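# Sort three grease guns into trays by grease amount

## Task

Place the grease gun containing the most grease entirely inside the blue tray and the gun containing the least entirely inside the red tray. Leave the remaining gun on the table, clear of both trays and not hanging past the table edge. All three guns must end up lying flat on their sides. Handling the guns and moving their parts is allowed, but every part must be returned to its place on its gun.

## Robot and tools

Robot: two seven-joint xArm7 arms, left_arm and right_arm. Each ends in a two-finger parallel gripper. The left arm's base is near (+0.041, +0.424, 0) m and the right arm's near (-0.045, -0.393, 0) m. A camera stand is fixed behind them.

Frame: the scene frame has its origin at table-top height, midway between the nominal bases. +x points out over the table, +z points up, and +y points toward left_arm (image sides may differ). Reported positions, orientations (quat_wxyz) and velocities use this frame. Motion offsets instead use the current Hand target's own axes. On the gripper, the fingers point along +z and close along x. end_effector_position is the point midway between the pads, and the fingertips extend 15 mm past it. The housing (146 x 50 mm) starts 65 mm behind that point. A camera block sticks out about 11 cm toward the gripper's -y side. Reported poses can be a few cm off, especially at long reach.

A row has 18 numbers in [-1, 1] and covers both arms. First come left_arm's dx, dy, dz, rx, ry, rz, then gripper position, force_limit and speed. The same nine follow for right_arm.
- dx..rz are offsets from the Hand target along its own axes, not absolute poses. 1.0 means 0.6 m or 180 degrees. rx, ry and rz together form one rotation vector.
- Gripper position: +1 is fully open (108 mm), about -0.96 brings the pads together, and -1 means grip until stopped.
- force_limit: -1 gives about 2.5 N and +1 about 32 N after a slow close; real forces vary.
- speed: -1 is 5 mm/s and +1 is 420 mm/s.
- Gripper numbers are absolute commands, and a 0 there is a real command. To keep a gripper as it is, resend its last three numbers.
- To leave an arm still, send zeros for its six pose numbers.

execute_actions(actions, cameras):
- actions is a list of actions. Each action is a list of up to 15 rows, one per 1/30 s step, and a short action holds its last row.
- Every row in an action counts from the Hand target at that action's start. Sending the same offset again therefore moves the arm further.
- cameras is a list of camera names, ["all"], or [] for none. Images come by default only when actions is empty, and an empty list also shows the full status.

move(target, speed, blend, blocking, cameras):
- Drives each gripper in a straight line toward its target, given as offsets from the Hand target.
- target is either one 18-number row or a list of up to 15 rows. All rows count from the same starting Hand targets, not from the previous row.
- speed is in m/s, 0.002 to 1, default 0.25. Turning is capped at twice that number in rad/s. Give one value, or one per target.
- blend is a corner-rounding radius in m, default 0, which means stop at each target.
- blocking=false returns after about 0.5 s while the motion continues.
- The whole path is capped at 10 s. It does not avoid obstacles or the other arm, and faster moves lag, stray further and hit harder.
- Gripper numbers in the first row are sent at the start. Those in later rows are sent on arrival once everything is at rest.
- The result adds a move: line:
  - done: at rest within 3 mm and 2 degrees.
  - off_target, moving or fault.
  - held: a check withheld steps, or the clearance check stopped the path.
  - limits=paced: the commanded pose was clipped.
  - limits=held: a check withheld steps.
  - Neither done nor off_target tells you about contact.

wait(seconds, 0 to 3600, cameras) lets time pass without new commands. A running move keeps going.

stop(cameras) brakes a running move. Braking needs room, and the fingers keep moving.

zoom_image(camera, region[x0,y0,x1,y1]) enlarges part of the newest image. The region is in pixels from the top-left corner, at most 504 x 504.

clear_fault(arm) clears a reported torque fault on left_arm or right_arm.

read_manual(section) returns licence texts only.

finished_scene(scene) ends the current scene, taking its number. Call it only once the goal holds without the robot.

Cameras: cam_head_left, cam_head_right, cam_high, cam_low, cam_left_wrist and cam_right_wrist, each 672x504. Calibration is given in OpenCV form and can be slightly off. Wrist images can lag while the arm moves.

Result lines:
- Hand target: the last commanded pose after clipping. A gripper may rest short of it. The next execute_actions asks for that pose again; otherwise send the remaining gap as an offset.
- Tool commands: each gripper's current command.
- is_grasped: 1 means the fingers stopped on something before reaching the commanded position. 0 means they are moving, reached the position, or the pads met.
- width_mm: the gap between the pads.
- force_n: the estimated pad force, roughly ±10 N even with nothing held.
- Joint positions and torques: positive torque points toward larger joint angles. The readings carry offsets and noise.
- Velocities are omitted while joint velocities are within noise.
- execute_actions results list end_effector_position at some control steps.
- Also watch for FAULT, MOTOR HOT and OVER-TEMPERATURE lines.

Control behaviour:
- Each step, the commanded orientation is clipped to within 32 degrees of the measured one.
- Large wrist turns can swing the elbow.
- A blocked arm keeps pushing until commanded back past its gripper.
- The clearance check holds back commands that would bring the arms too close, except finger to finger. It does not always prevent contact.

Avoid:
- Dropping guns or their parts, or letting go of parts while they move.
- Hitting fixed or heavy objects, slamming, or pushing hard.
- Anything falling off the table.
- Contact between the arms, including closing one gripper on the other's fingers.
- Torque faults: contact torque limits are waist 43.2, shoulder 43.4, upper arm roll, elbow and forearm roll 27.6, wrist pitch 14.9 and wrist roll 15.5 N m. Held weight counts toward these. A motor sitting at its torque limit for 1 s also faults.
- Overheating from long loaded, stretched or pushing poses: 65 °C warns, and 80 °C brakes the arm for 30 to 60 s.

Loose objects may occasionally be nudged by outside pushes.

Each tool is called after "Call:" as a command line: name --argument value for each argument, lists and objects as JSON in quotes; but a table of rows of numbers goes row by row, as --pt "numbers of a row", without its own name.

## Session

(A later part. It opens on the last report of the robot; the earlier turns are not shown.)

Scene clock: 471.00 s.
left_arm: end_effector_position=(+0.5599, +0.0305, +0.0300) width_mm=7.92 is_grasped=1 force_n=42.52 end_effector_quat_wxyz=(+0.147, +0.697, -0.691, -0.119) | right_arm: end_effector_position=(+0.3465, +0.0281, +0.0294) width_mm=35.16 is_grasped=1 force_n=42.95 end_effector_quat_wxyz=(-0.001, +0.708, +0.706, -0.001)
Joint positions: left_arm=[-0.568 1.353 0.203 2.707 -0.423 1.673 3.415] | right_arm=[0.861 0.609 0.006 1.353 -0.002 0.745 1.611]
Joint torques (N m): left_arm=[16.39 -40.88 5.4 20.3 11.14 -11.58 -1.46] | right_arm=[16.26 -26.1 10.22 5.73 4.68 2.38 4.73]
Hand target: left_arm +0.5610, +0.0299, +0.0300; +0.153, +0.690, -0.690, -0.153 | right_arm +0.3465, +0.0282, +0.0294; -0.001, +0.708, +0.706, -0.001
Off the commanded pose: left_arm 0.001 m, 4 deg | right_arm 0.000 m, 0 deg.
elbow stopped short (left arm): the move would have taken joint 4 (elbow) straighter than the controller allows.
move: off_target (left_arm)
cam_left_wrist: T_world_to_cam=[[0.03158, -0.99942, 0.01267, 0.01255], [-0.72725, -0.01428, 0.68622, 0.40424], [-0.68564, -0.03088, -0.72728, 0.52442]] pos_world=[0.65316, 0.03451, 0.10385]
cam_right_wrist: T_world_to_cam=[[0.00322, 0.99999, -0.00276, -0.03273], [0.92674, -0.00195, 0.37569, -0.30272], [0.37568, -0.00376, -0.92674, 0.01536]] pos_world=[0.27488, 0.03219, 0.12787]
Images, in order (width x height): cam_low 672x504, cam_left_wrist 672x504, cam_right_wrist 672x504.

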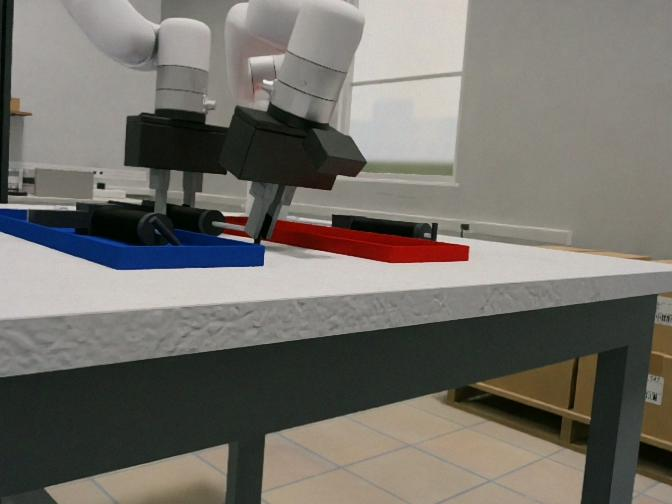

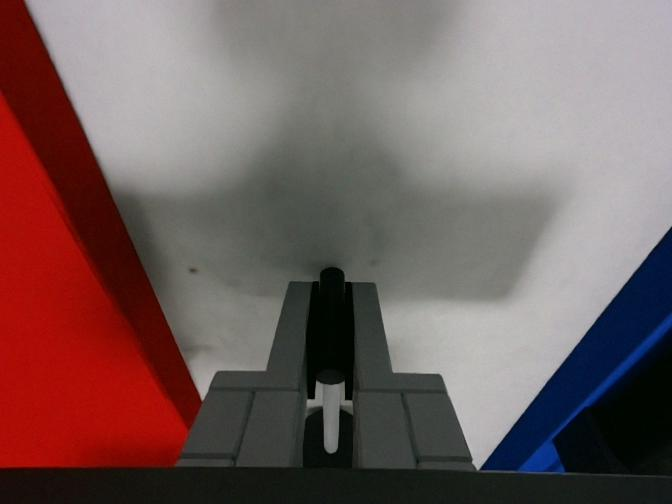

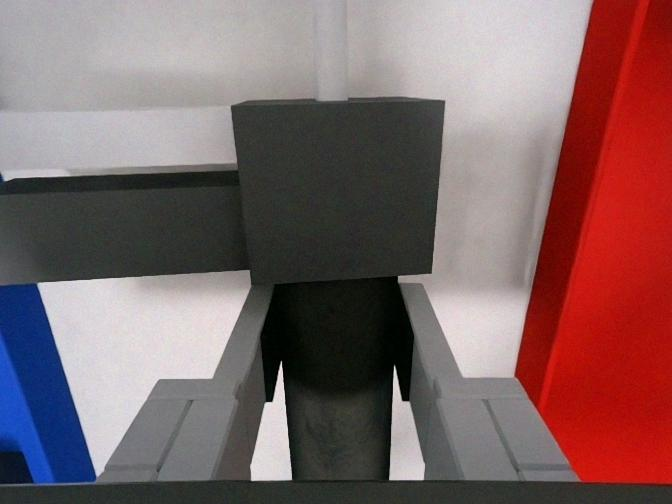

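Call:
move --pt "0 0.1298 0.0606 0 0 0 -1 0.5 -0.4 0 0 0 0 0 0 -1 0.8 -0.6" --pt "0 0.1359 0.0634 0 0 0 -1 0.5 -0.4 0 0 0 0 0 0 -1 0.8 -0.6" --speed '[0.06,0.02]' --cameras '["cam_left_wrist","cam_low","cam_right_wrist"]'

Call:
zoom_image --camera "cam_low" --region '[80, 60, 320, 280]'

Scene clock: 484.10 s.
left_arm: end_effector_position=(+0.4710, +0.0299, +0.0300) width_mm=7.92 is_grasped=1 force_n=42.52 end_effector_quat_wxyz=(+0.153, +0.690, -0.690, -0.153) | right_arm: end_effector_position=(+0.3465, +0.0282, +0.0294) width_mm=35.16 is_grasped=1 force_n=44.33 end_effector_quat_wxyz=(-0.001, +0.708, +0.706, -0.001)
Joint positions: left_arm=[-0.757 0.932 0.239 1.919 -0.444 1.4 3.481] | right_arm=[0.861 0.609 0.005 1.353 -0.002 0.745 1.611]
Joint torques (N m): left_arm=[-0.77 -40.11 7.03 15.49 -2.15 0.06 1.43] | right_arm=[-15.41 -24.09 -8.05 15.13 1.37 -1.06 -1.13]
Hand target: left_arm +0.4710, +0.0299, +0.0300; +0.153, +0.690, -0.690, -0.153 | right_arm +0.3465, +0.0282, +0.0294; -0.001, +0.708, +0.706, -0.001
Off the commanded pose: left_arm 0.000 m, 0 deg | right_arm 0.000 m, 0 deg.
move: done
cam_left_wrist: T_world_to_cam=[[0.01441, -0.99959, -0.02475, 0.02389], [-0.68673, -0.02789, 0.72637, 0.31973], [-0.72677, 0.00652, -0.68685, 0.48048]] pos_world=[0.56842, 0.02967, 0.09837]
cam_right_wrist: T_world_to_cam=[[0.00322, 0.99999, -0.00276, -0.03273], [0.92674, -0.00195, 0.37569, -0.30272], [0.37568, -0.00376, -0.92674, 0.01536]] pos_world=[0.27488, 0.03219, 0.12787]
Images, in order (width x height): cam_low 672x504, cam_left_wrist 672x504, cam_right_wrist 672x504.

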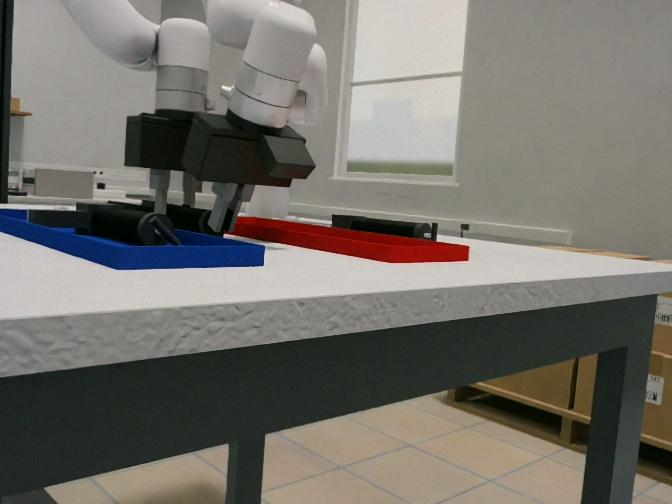

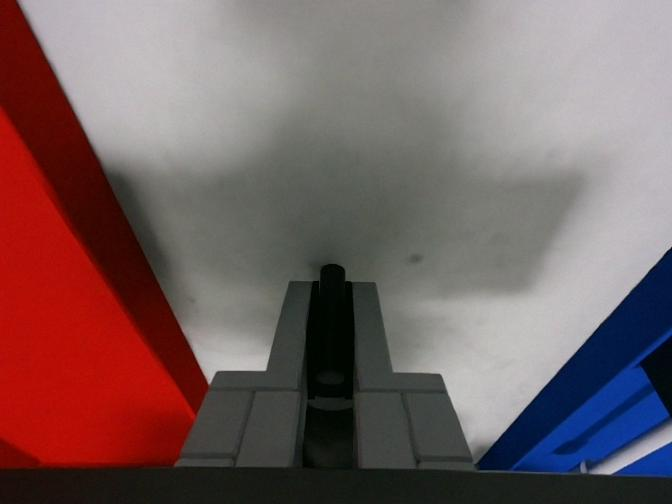

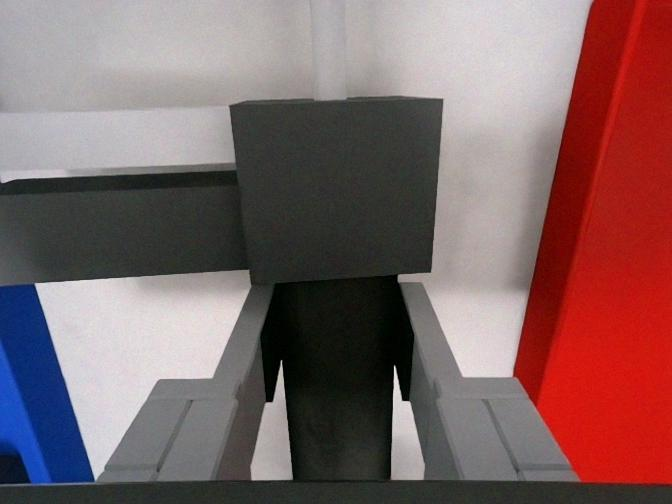

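Scaled by 2.100.

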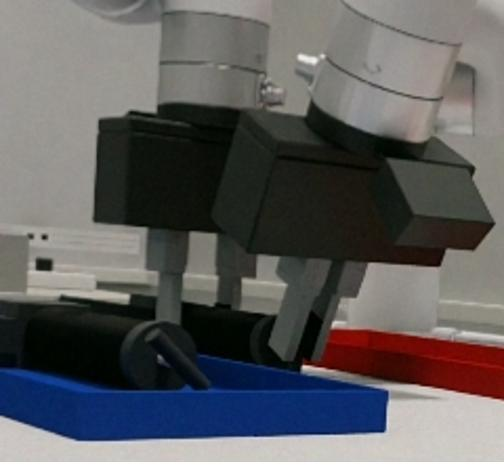

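Call:
move --pt "0 0 -0.002 0 0 0 0 0.5 -0.4 0 0 -0.002 0 0 0 0 0.5 -0.4" --pt "0 0 -0.1 0 0 0 0 0.5 -0.4 0 0 -0.2 0 0 0 0 0.5 -0.4" --pt "0 0 -0.1 0 0 0 0 0.5 -0.4 -0.463 0 -0.2 0 0 0 0 0.5 -0.4" --pt "0 0.267 -0.0957 0.139 0 0 0 0.5 -0.4 -0.463 0 -0.2 0 0 0 0 0.5 -0.4" --speed '[0.1,0.2,0.25,0.25]' --cameras '["cam_left_wrist","cam_low","cam_high"]'

Scene clock: 499.47 s.
left_arm: end_effector_position=(+0.3501, +0.0301, +0.1497) width_mm=52.99 is_grasped=0 force_n=0.00 end_effector_quat_wxyz=(+0.000, +0.707, -0.707, +0.001) | right_arm: end_effector_position=(+0.3461, -0.2496, +0.1495) width_mm=52.99 is_grasped=0 force_n=0.00 end_effector_quat_wxyz=(-0.001, +0.708, +0.706, -0.001)
Joint positions: left_arm=[-1.176 0.196 0.32 1.101 -0.078 0.916 3.078] | right_arm=[0.598 -0.073 -0.2 0.786 -0.019 0.861 1.154]
Joint torques (N m): left_arm=[-3.81 -28.14 3.05 21.25 4.89 -3.76 -1.53] | right_arm=[-5.28 -18.26 -1.19 12.21 -1.93 -2.45 -3.39]
Hand target: left_arm +0.3501, +0.0300, +0.1497; +0.000, +0.707, -0.707, +0.001 | right_arm +0.3461, -0.2496, +0.1495; -0.001, +0.708, +0.706, -0.001
Off the commanded pose: left_arm 0.000 m, 0 deg | right_arm 0.000 m, 0 deg.
move: done
cam_left_wrist: T_world_to_cam=[[0.02416, -0.99957, -0.01636, 0.02409], [-0.92948, -0.02849, 0.36777, 0.28851], [-0.36808, 0.00632, -0.92977, 0.38561]] pos_world=[0.40952, 0.02986, 0.25282]
Images, in order (width x height): cam_high 672x504, cam_low 672x504, cam_left_wrist 672x504.

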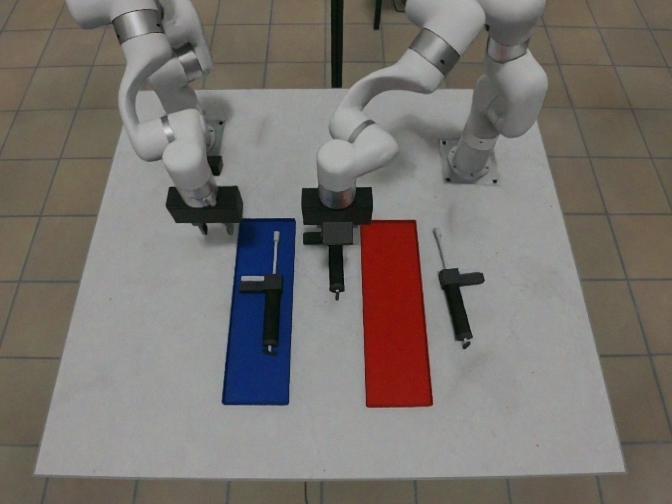

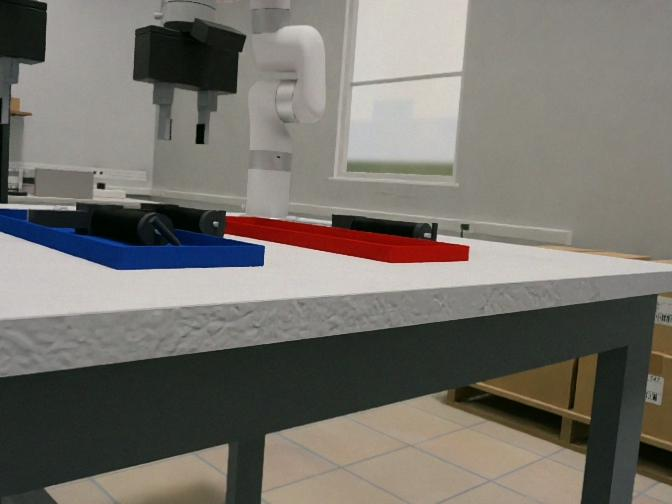

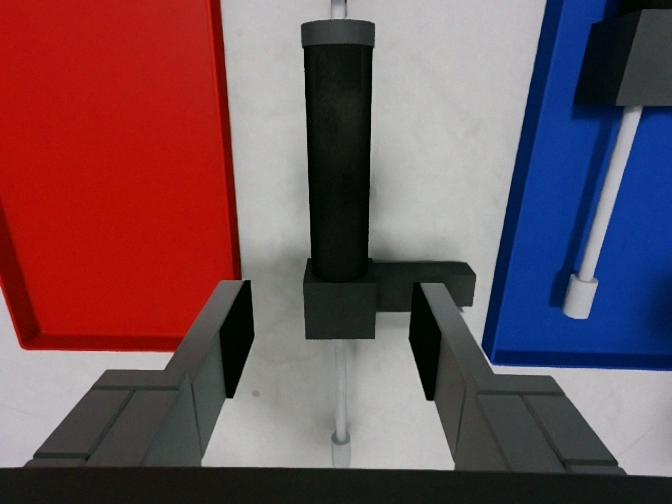

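Call:
move --pt "0 0.0267 0.2012 0 0 0 0 0.5 -0.4 0 0 0 0 0 0 0 0.5 -0.4" --pt "0 0.0267 0.2012 0 0 0 -1 0.8 -0.6 0 0 0 0 0 0 0 0.5 -0.4" --pt "0 0.0267 0.08 0 0 0 -1 0.8 -0.6 0 0 0 0 0 0 0 0.5 -0.4" --pt "-0.2983 -0.2167 0.05 0 0 0 -1 0.8 -0.6 0 0 0 0 0 0 0 0.5 -0.4" --pt "-0.2983 -0.2167 0.15 0 0 0 -1 0.8 -0.6 0 0 0 0 0 0 0 0.5 -0.4" --speed '[0.15,0.1,0.15,0.25,0.15]' --blend '[0,0,0.02,0.03,0]' --cameras '["cam_left_wrist","cam_low","cam_high"]'

Scene clock: 512.27 s.
left_arm: end_effector_position=(+0.4801, +0.2089, +0.0595) width_mm=35.03 is_grasped=1 force_n=40.91 end_effector_quat_wxyz=(+0.000, +0.707, -0.707, +0.001) | right_arm: end_effector_position=(+0.3461, -0.2496, +0.1495) width_mm=52.99 is_grasped=0 force_n=0.00 end_effector_quat_wxyz=(-0.001, +0.708, +0.706, -0.001)
Joint positions: left_arm=[-0.862 0.35 0.449 0.985 -0.24 0.681 3.644] | right_arm=[0.598 -0.073 -0.2 0.786 -0.019 0.861 1.154]
Joint torques (N m): left_arm=[4.09 -22.96 0.63 27.98 -4.05 -4.13 1.4] | right_arm=[-5.65 -18.34 -1.17 11.88 -0.99 -2.43 -3.35]
Hand target: left_arm +0.4801, +0.2089, +0.0595; +0.000, +0.707, -0.707, +0.001 | right_arm +0.3461, -0.2496, +0.1495; -0.001, +0.708, +0.706, -0.001
Off the commanded pose: left_arm 0.000 m, 0 deg | right_arm 0.000 m, 0 deg.
move: done
cam_left_wrist: T_world_to_cam=[[0.02407, -0.99958, -0.01633, 0.19834], [-0.92948, -0.02839, 0.36777, 0.44755], [-0.36808, 0.00632, -0.92977, 0.34856]] pos_world=[0.53951, 0.20876, 0.16272]
Images, in order (width x height): cam_high 672x504, cam_low 672x504, cam_left_wrist 672x504.

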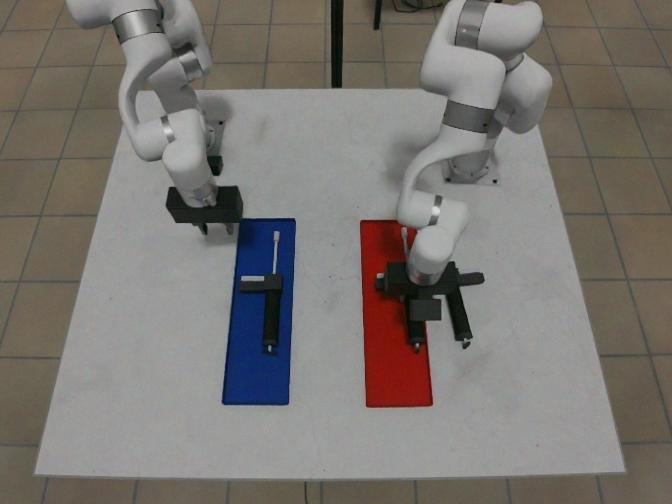

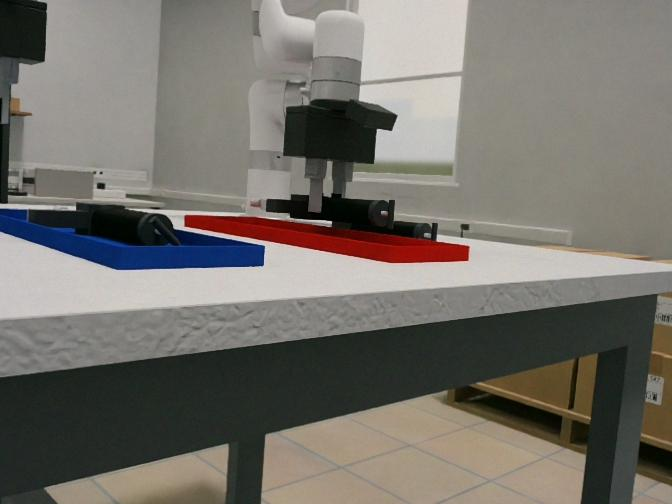

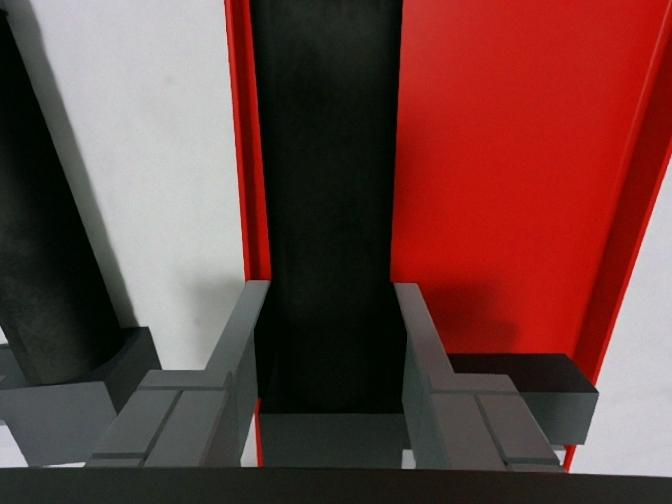

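Call:
move --pt "0.0242 0 0 0 0 0 -1 0.8 -0.6 0 0 0 0 0 0 0 0.5 -0.4" --pt "0.0242 0 0.035 0 0 0 -1 0.8 -0.6 0 0 0 0 0 0 0 0.5 -0.4" --pt "0.0242 0 0.046 0 0 0 -1 0.8 -0.6 0 0 0 0 0 0 0 0.5 -0.4" --speed '[0.1,0.1,0.03]' --cameras '["cam_left_wrist","cam_low"]'

Scene clock: 518.43 s.
left_arm: end_effector_position=(+0.4801, +0.1944, +0.0320) width_mm=35.03 is_grasped=1 force_n=40.92 end_effector_quat_wxyz=(+0.000, +0.707, -0.707, +0.001) | right_arm: end_effector_position=(+0.3461, -0.2496, +0.1495) width_mm=52.99 is_grasped=0 force_n=0.00 end_effector_quat_wxyz=(-0.001, +0.708, +0.706, -0.001)
Joint positions: left_arm=[-0.856 0.43 0.412 1.007 -0.29 0.628 3.651] | right_arm=[0.598 -0.073 -0.2 0.786 -0.019 0.861 1.154]
Joint torques (N m): left_arm=[4.18 -24.66 1.01 20.16 -4.11 -4.18 1.36] | right_arm=[-5.47 -18.13 -1.21 12.08 -0.59 -2.32 -3.3]
Hand target: left_arm +0.4801, +0.1944, +0.0319; +0.000, +0.707, -0.707, +0.001 | right_arm +0.3461, -0.2496, +0.1495; -0.001, +0.708, +0.706, -0.001
Off the commanded pose: left_arm 0.000 m, 0 deg | right_arm 0.000 m, 0 deg.
move: done
cam_left_wrist: T_world_to_cam=[[0.02407, -0.99958, -0.01632, 0.1833], [-0.92952, -0.02839, 0.36769, 0.45732], [-0.36799, 0.00632, -0.92981, 0.32294]] pos_world=[0.53951, 0.19416, 0.13512]
Images, in order (width x height): cam_low 672x504, cam_left_wrist 672x504.

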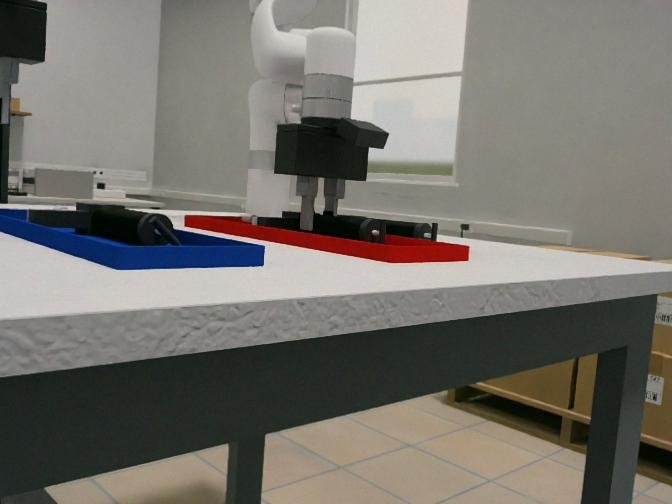

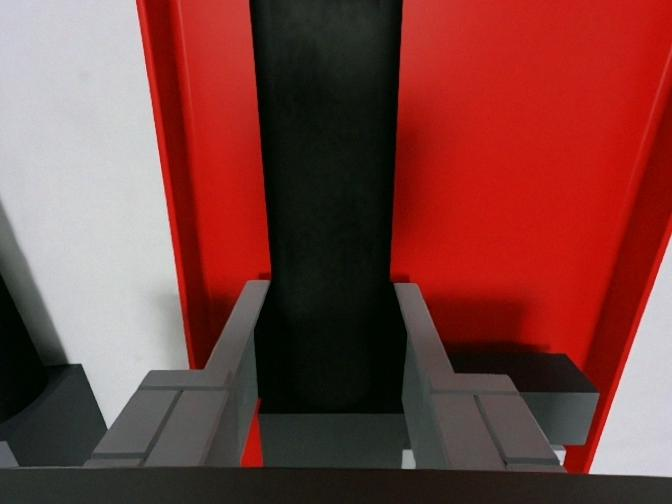

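Call:
move --pt "0.0 0 0.003 0 0 0 -1 0.8 -0.6 0 0 0 0 0 0 0 0.5 -0.4" --pt "0.0 0 0.003 0 0 0 -0.4 0.8 -0.5 0 0 0 0 0 0 0 0.5 -0.4" --pt "0 0 -0.2 0 0 0 -0.4 0.8 -0.5 0 0 0 0 0 0 0 0.5 -0.4" --speed '[0.03,0.1,0.2]' --cameras '["all"]'

Call:
zoom_image --camera "cam_low" --region '[180, 180, 480, 280]'

Call:
zoom_image --camera "cam_high" --region '[210, 200, 490, 420]'

Scene clock: 526.03 s.
left_arm: end_effector_position=(+0.4801, +0.1945, +0.1519) width_mm=35.03 is_grasped=1 force_n=39.63 end_effector_quat_wxyz=(+0.000, +0.707, -0.707, +0.001) | right_arm: end_effector_position=(+0.3461, -0.2496, +0.1495) width_mm=52.99 is_grasped=0 force_n=0.00 end_effector_quat_wxyz=(-0.001, +0.708, +0.706, -0.001)
Joint positions: left_arm=[-0.911 0.188 0.485 1.084 -0.111 0.919 3.527] | right_arm=[0.598 -0.073 -0.2 0.786 -0.019 0.861 1.154]
Joint torques (N m): left_arm=[-3.58 -29.08 3.73 31.52 4.7 -1.46 -1.48] | right_arm=[-5.39 -18.07 -1.26 12 0.19 -2.35 -3.22]
Hand target: left_arm +0.4801, +0.1945, +0.1519; +0.000, +0.707, -0.707, +0.001 | right_arm +0.3461, -0.2496, +0.1495; -0.001, +0.708, +0.706, -0.001
Off the commanded pose: left_arm 0.000 m, 0 deg | right_arm 0.000 m, 0 deg.
move: done
cam_left_wrist: T_world_to_cam=[[0.02416, -0.99957, -0.01636, 0.18542], [-0.92948, -0.02849, 0.36777, 0.41312], [-0.36808, 0.00632, -0.92977, 0.43443]] pos_world=[0.53941, 0.19436, 0.25502]
cam_right_wrist: T_world_to_cam=[[0.00313, 0.99999, -0.00279, 0.24534], [0.92674, -0.00185, 0.37569, -0.34799], [0.37568, -0.00376, -0.92674, 0.12576]] pos_world=[0.27448, -0.24551, 0.24797]

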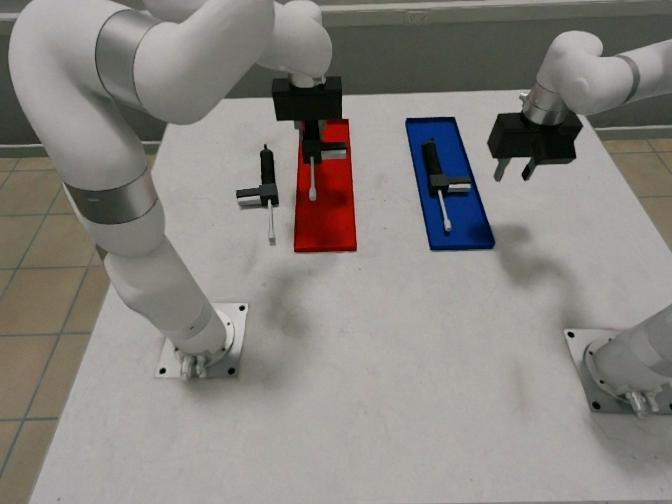

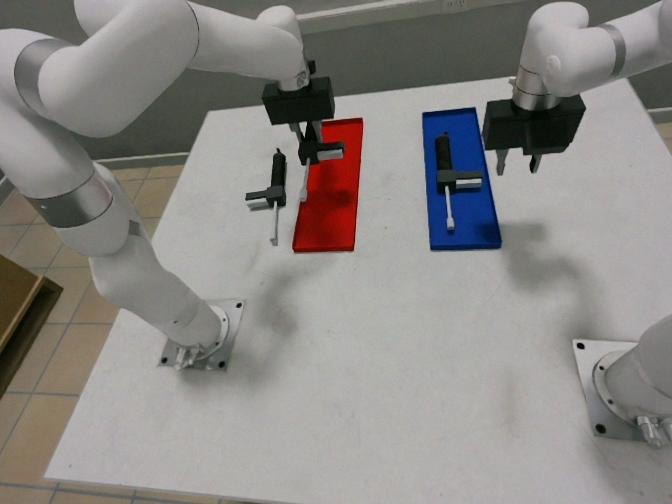

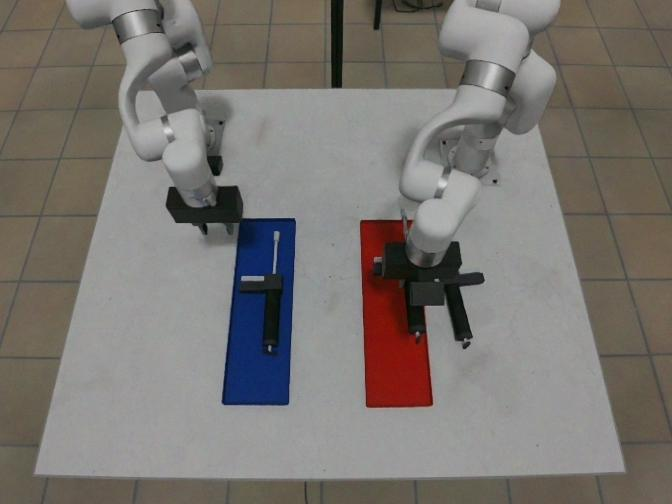

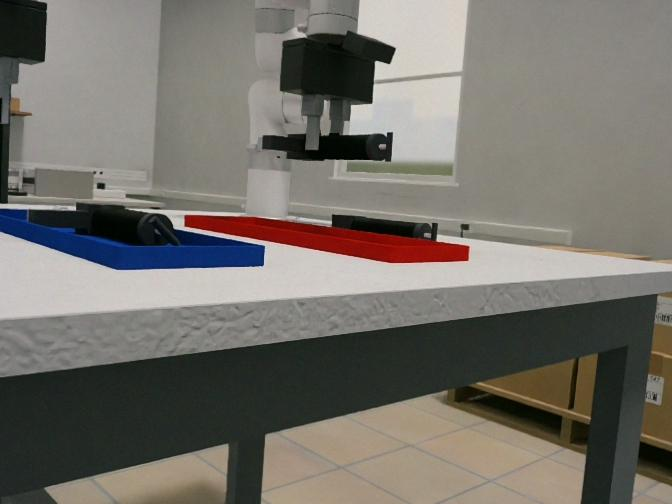

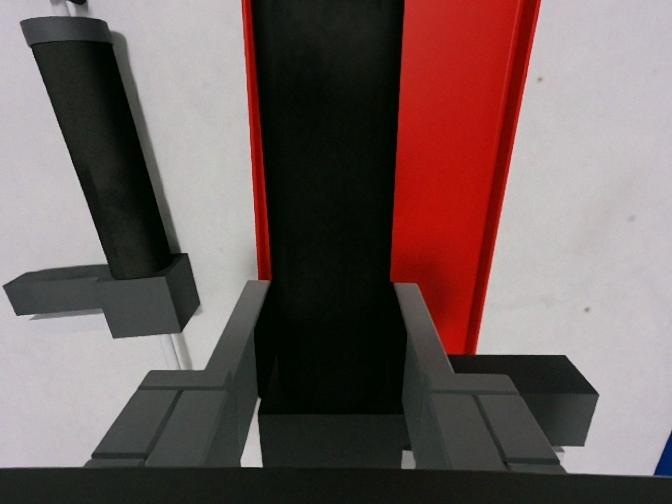

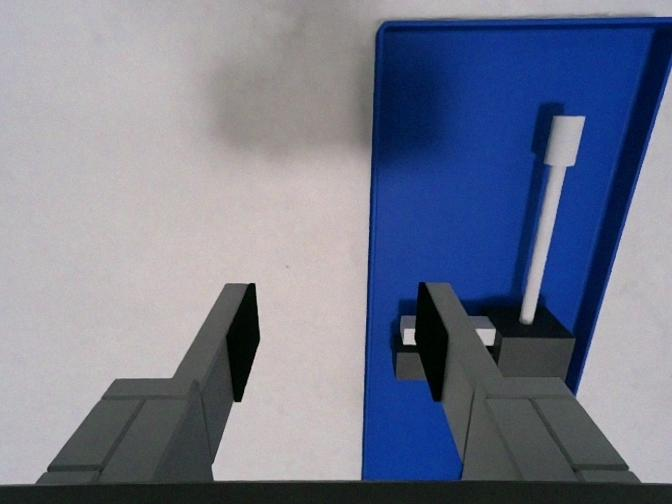

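Scaled by 1.680.

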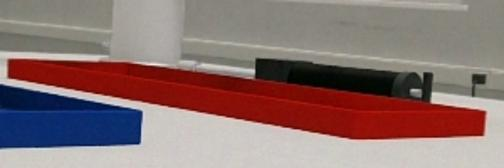

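Scaled by 1.800.

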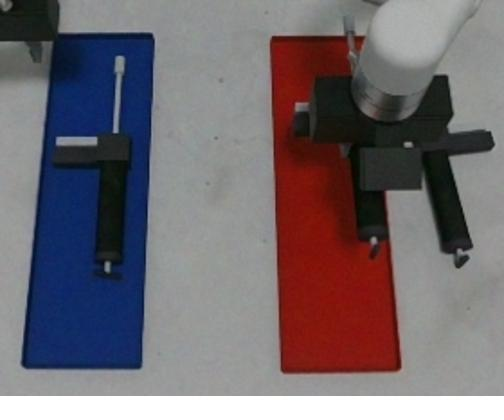

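Call:
move --pt "0.0 0 0.16 0 0 0 -1 0.8 -0.6 0 0 0 0 0 0 0 0.5 -0.4" --pt "0.0 0 0.2015 0 0 0 -1 0.8 -0.6 0 0 0 0 0 0 0 0.5 -0.4" --pt "0.0 0 0.2015 0 0 0 -0.22 0.8 -0.6 0 0 0 0 0 0 0 0.5 -0.4" --pt "0 0 0.0 0 0 0 -0.22 0.8 -0.5 0 0 0 0 0 0 0 0.5 -0.4" --speed '[0.15,0.04,0.1,0.2]' --cameras '["cam_high","cam_low","cam_left_wrist"]'

Call:
zoom_image --camera "cam_low" --region '[180, 180, 480, 280]'

Call:
zoom_image --camera "cam_high" --region '[210, 200, 490, 420]'

Scene clock: 535.83 s.
left_arm: end_effector_position=(+0.4801, +0.1945, +0.1519) width_mm=40.89 is_grasped=0 force_n=0.00 end_effector_quat_wxyz=(+0.000, +0.707, -0.707, +0.001) | right_arm: end_effector_position=(+0.3461, -0.2496, +0.1495) width_mm=52.99 is_grasped=0 force_n=0.00 end_effector_quat_wxyz=(-0.001, +0.708, +0.706, -0.001)
Joint positions: left_arm=[-0.91 0.188 0.484 1.084 -0.111 0.919 3.527] | right_arm=[0.598 -0.073 -0.2 0.786 -0.019 0.861 1.154]
Joint torques (N m): left_arm=[-3.38 -26.75 3.64 28.31 4.85 -1.04 -1.46] | right_arm=[-5.11 -18.16 -1.11 12.06 0.98 -2.4 -3.26]
Hand target: left_arm +0.4801, +0.1945, +0.1519; +0.000, +0.707, -0.707, +0.001 | right_arm +0.3461, -0.2496, +0.1495; -0.001, +0.708, +0.706, -0.001
Off the commanded pose: left_arm 0.000 m, 0 deg | right_arm 0.000 m, 0 deg.
move: done
cam_left_wrist: T_world_to_cam=[[0.02407, -0.99958, -0.01633, 0.18546], [-0.92948, -0.02839, 0.36777, 0.41307], [-0.36808, 0.00632, -0.92977, 0.43452]] pos_world=[0.53941, 0.19436, 0.25512]

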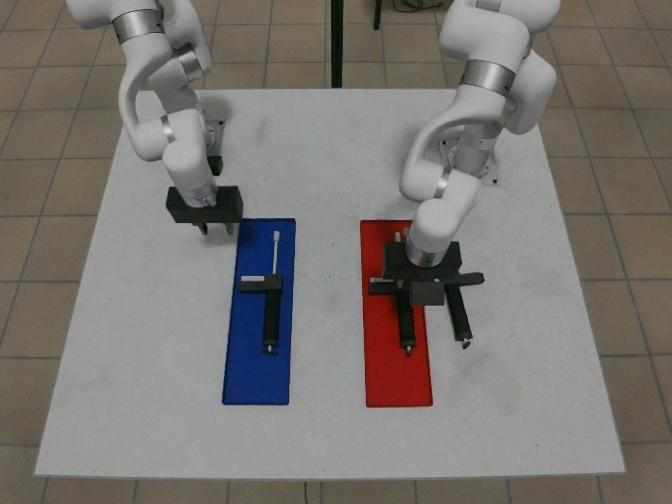

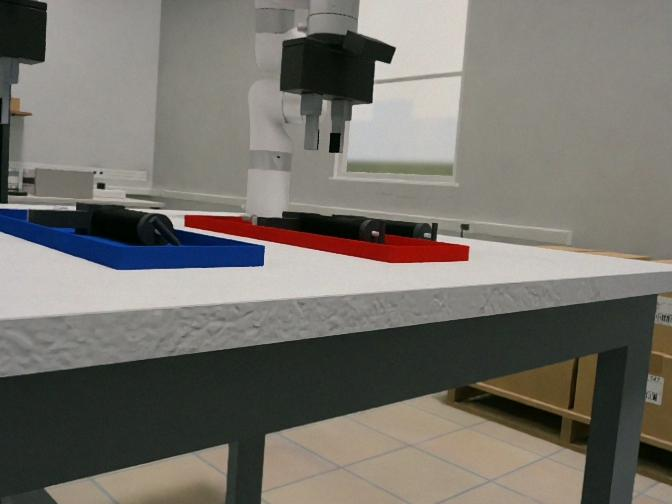

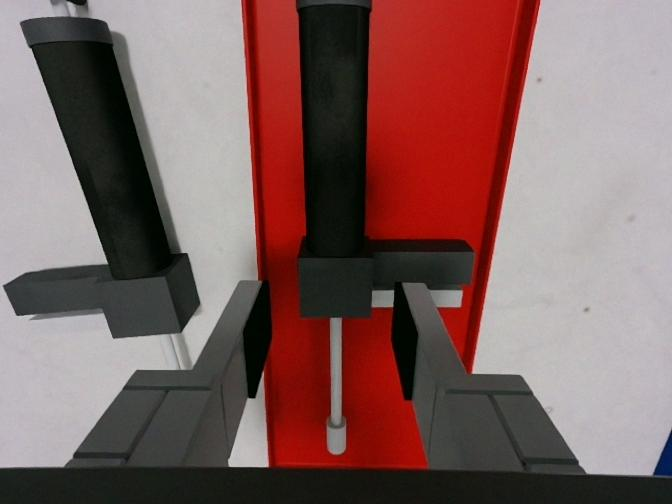

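Scaled by 1.680.

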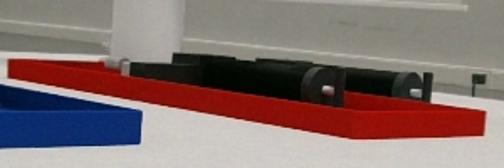

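Scaled by 1.800.

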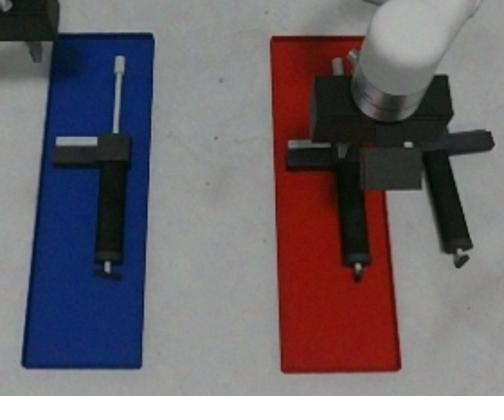

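Call:
finished_scene --scene 1

The scene is finished: the task was done.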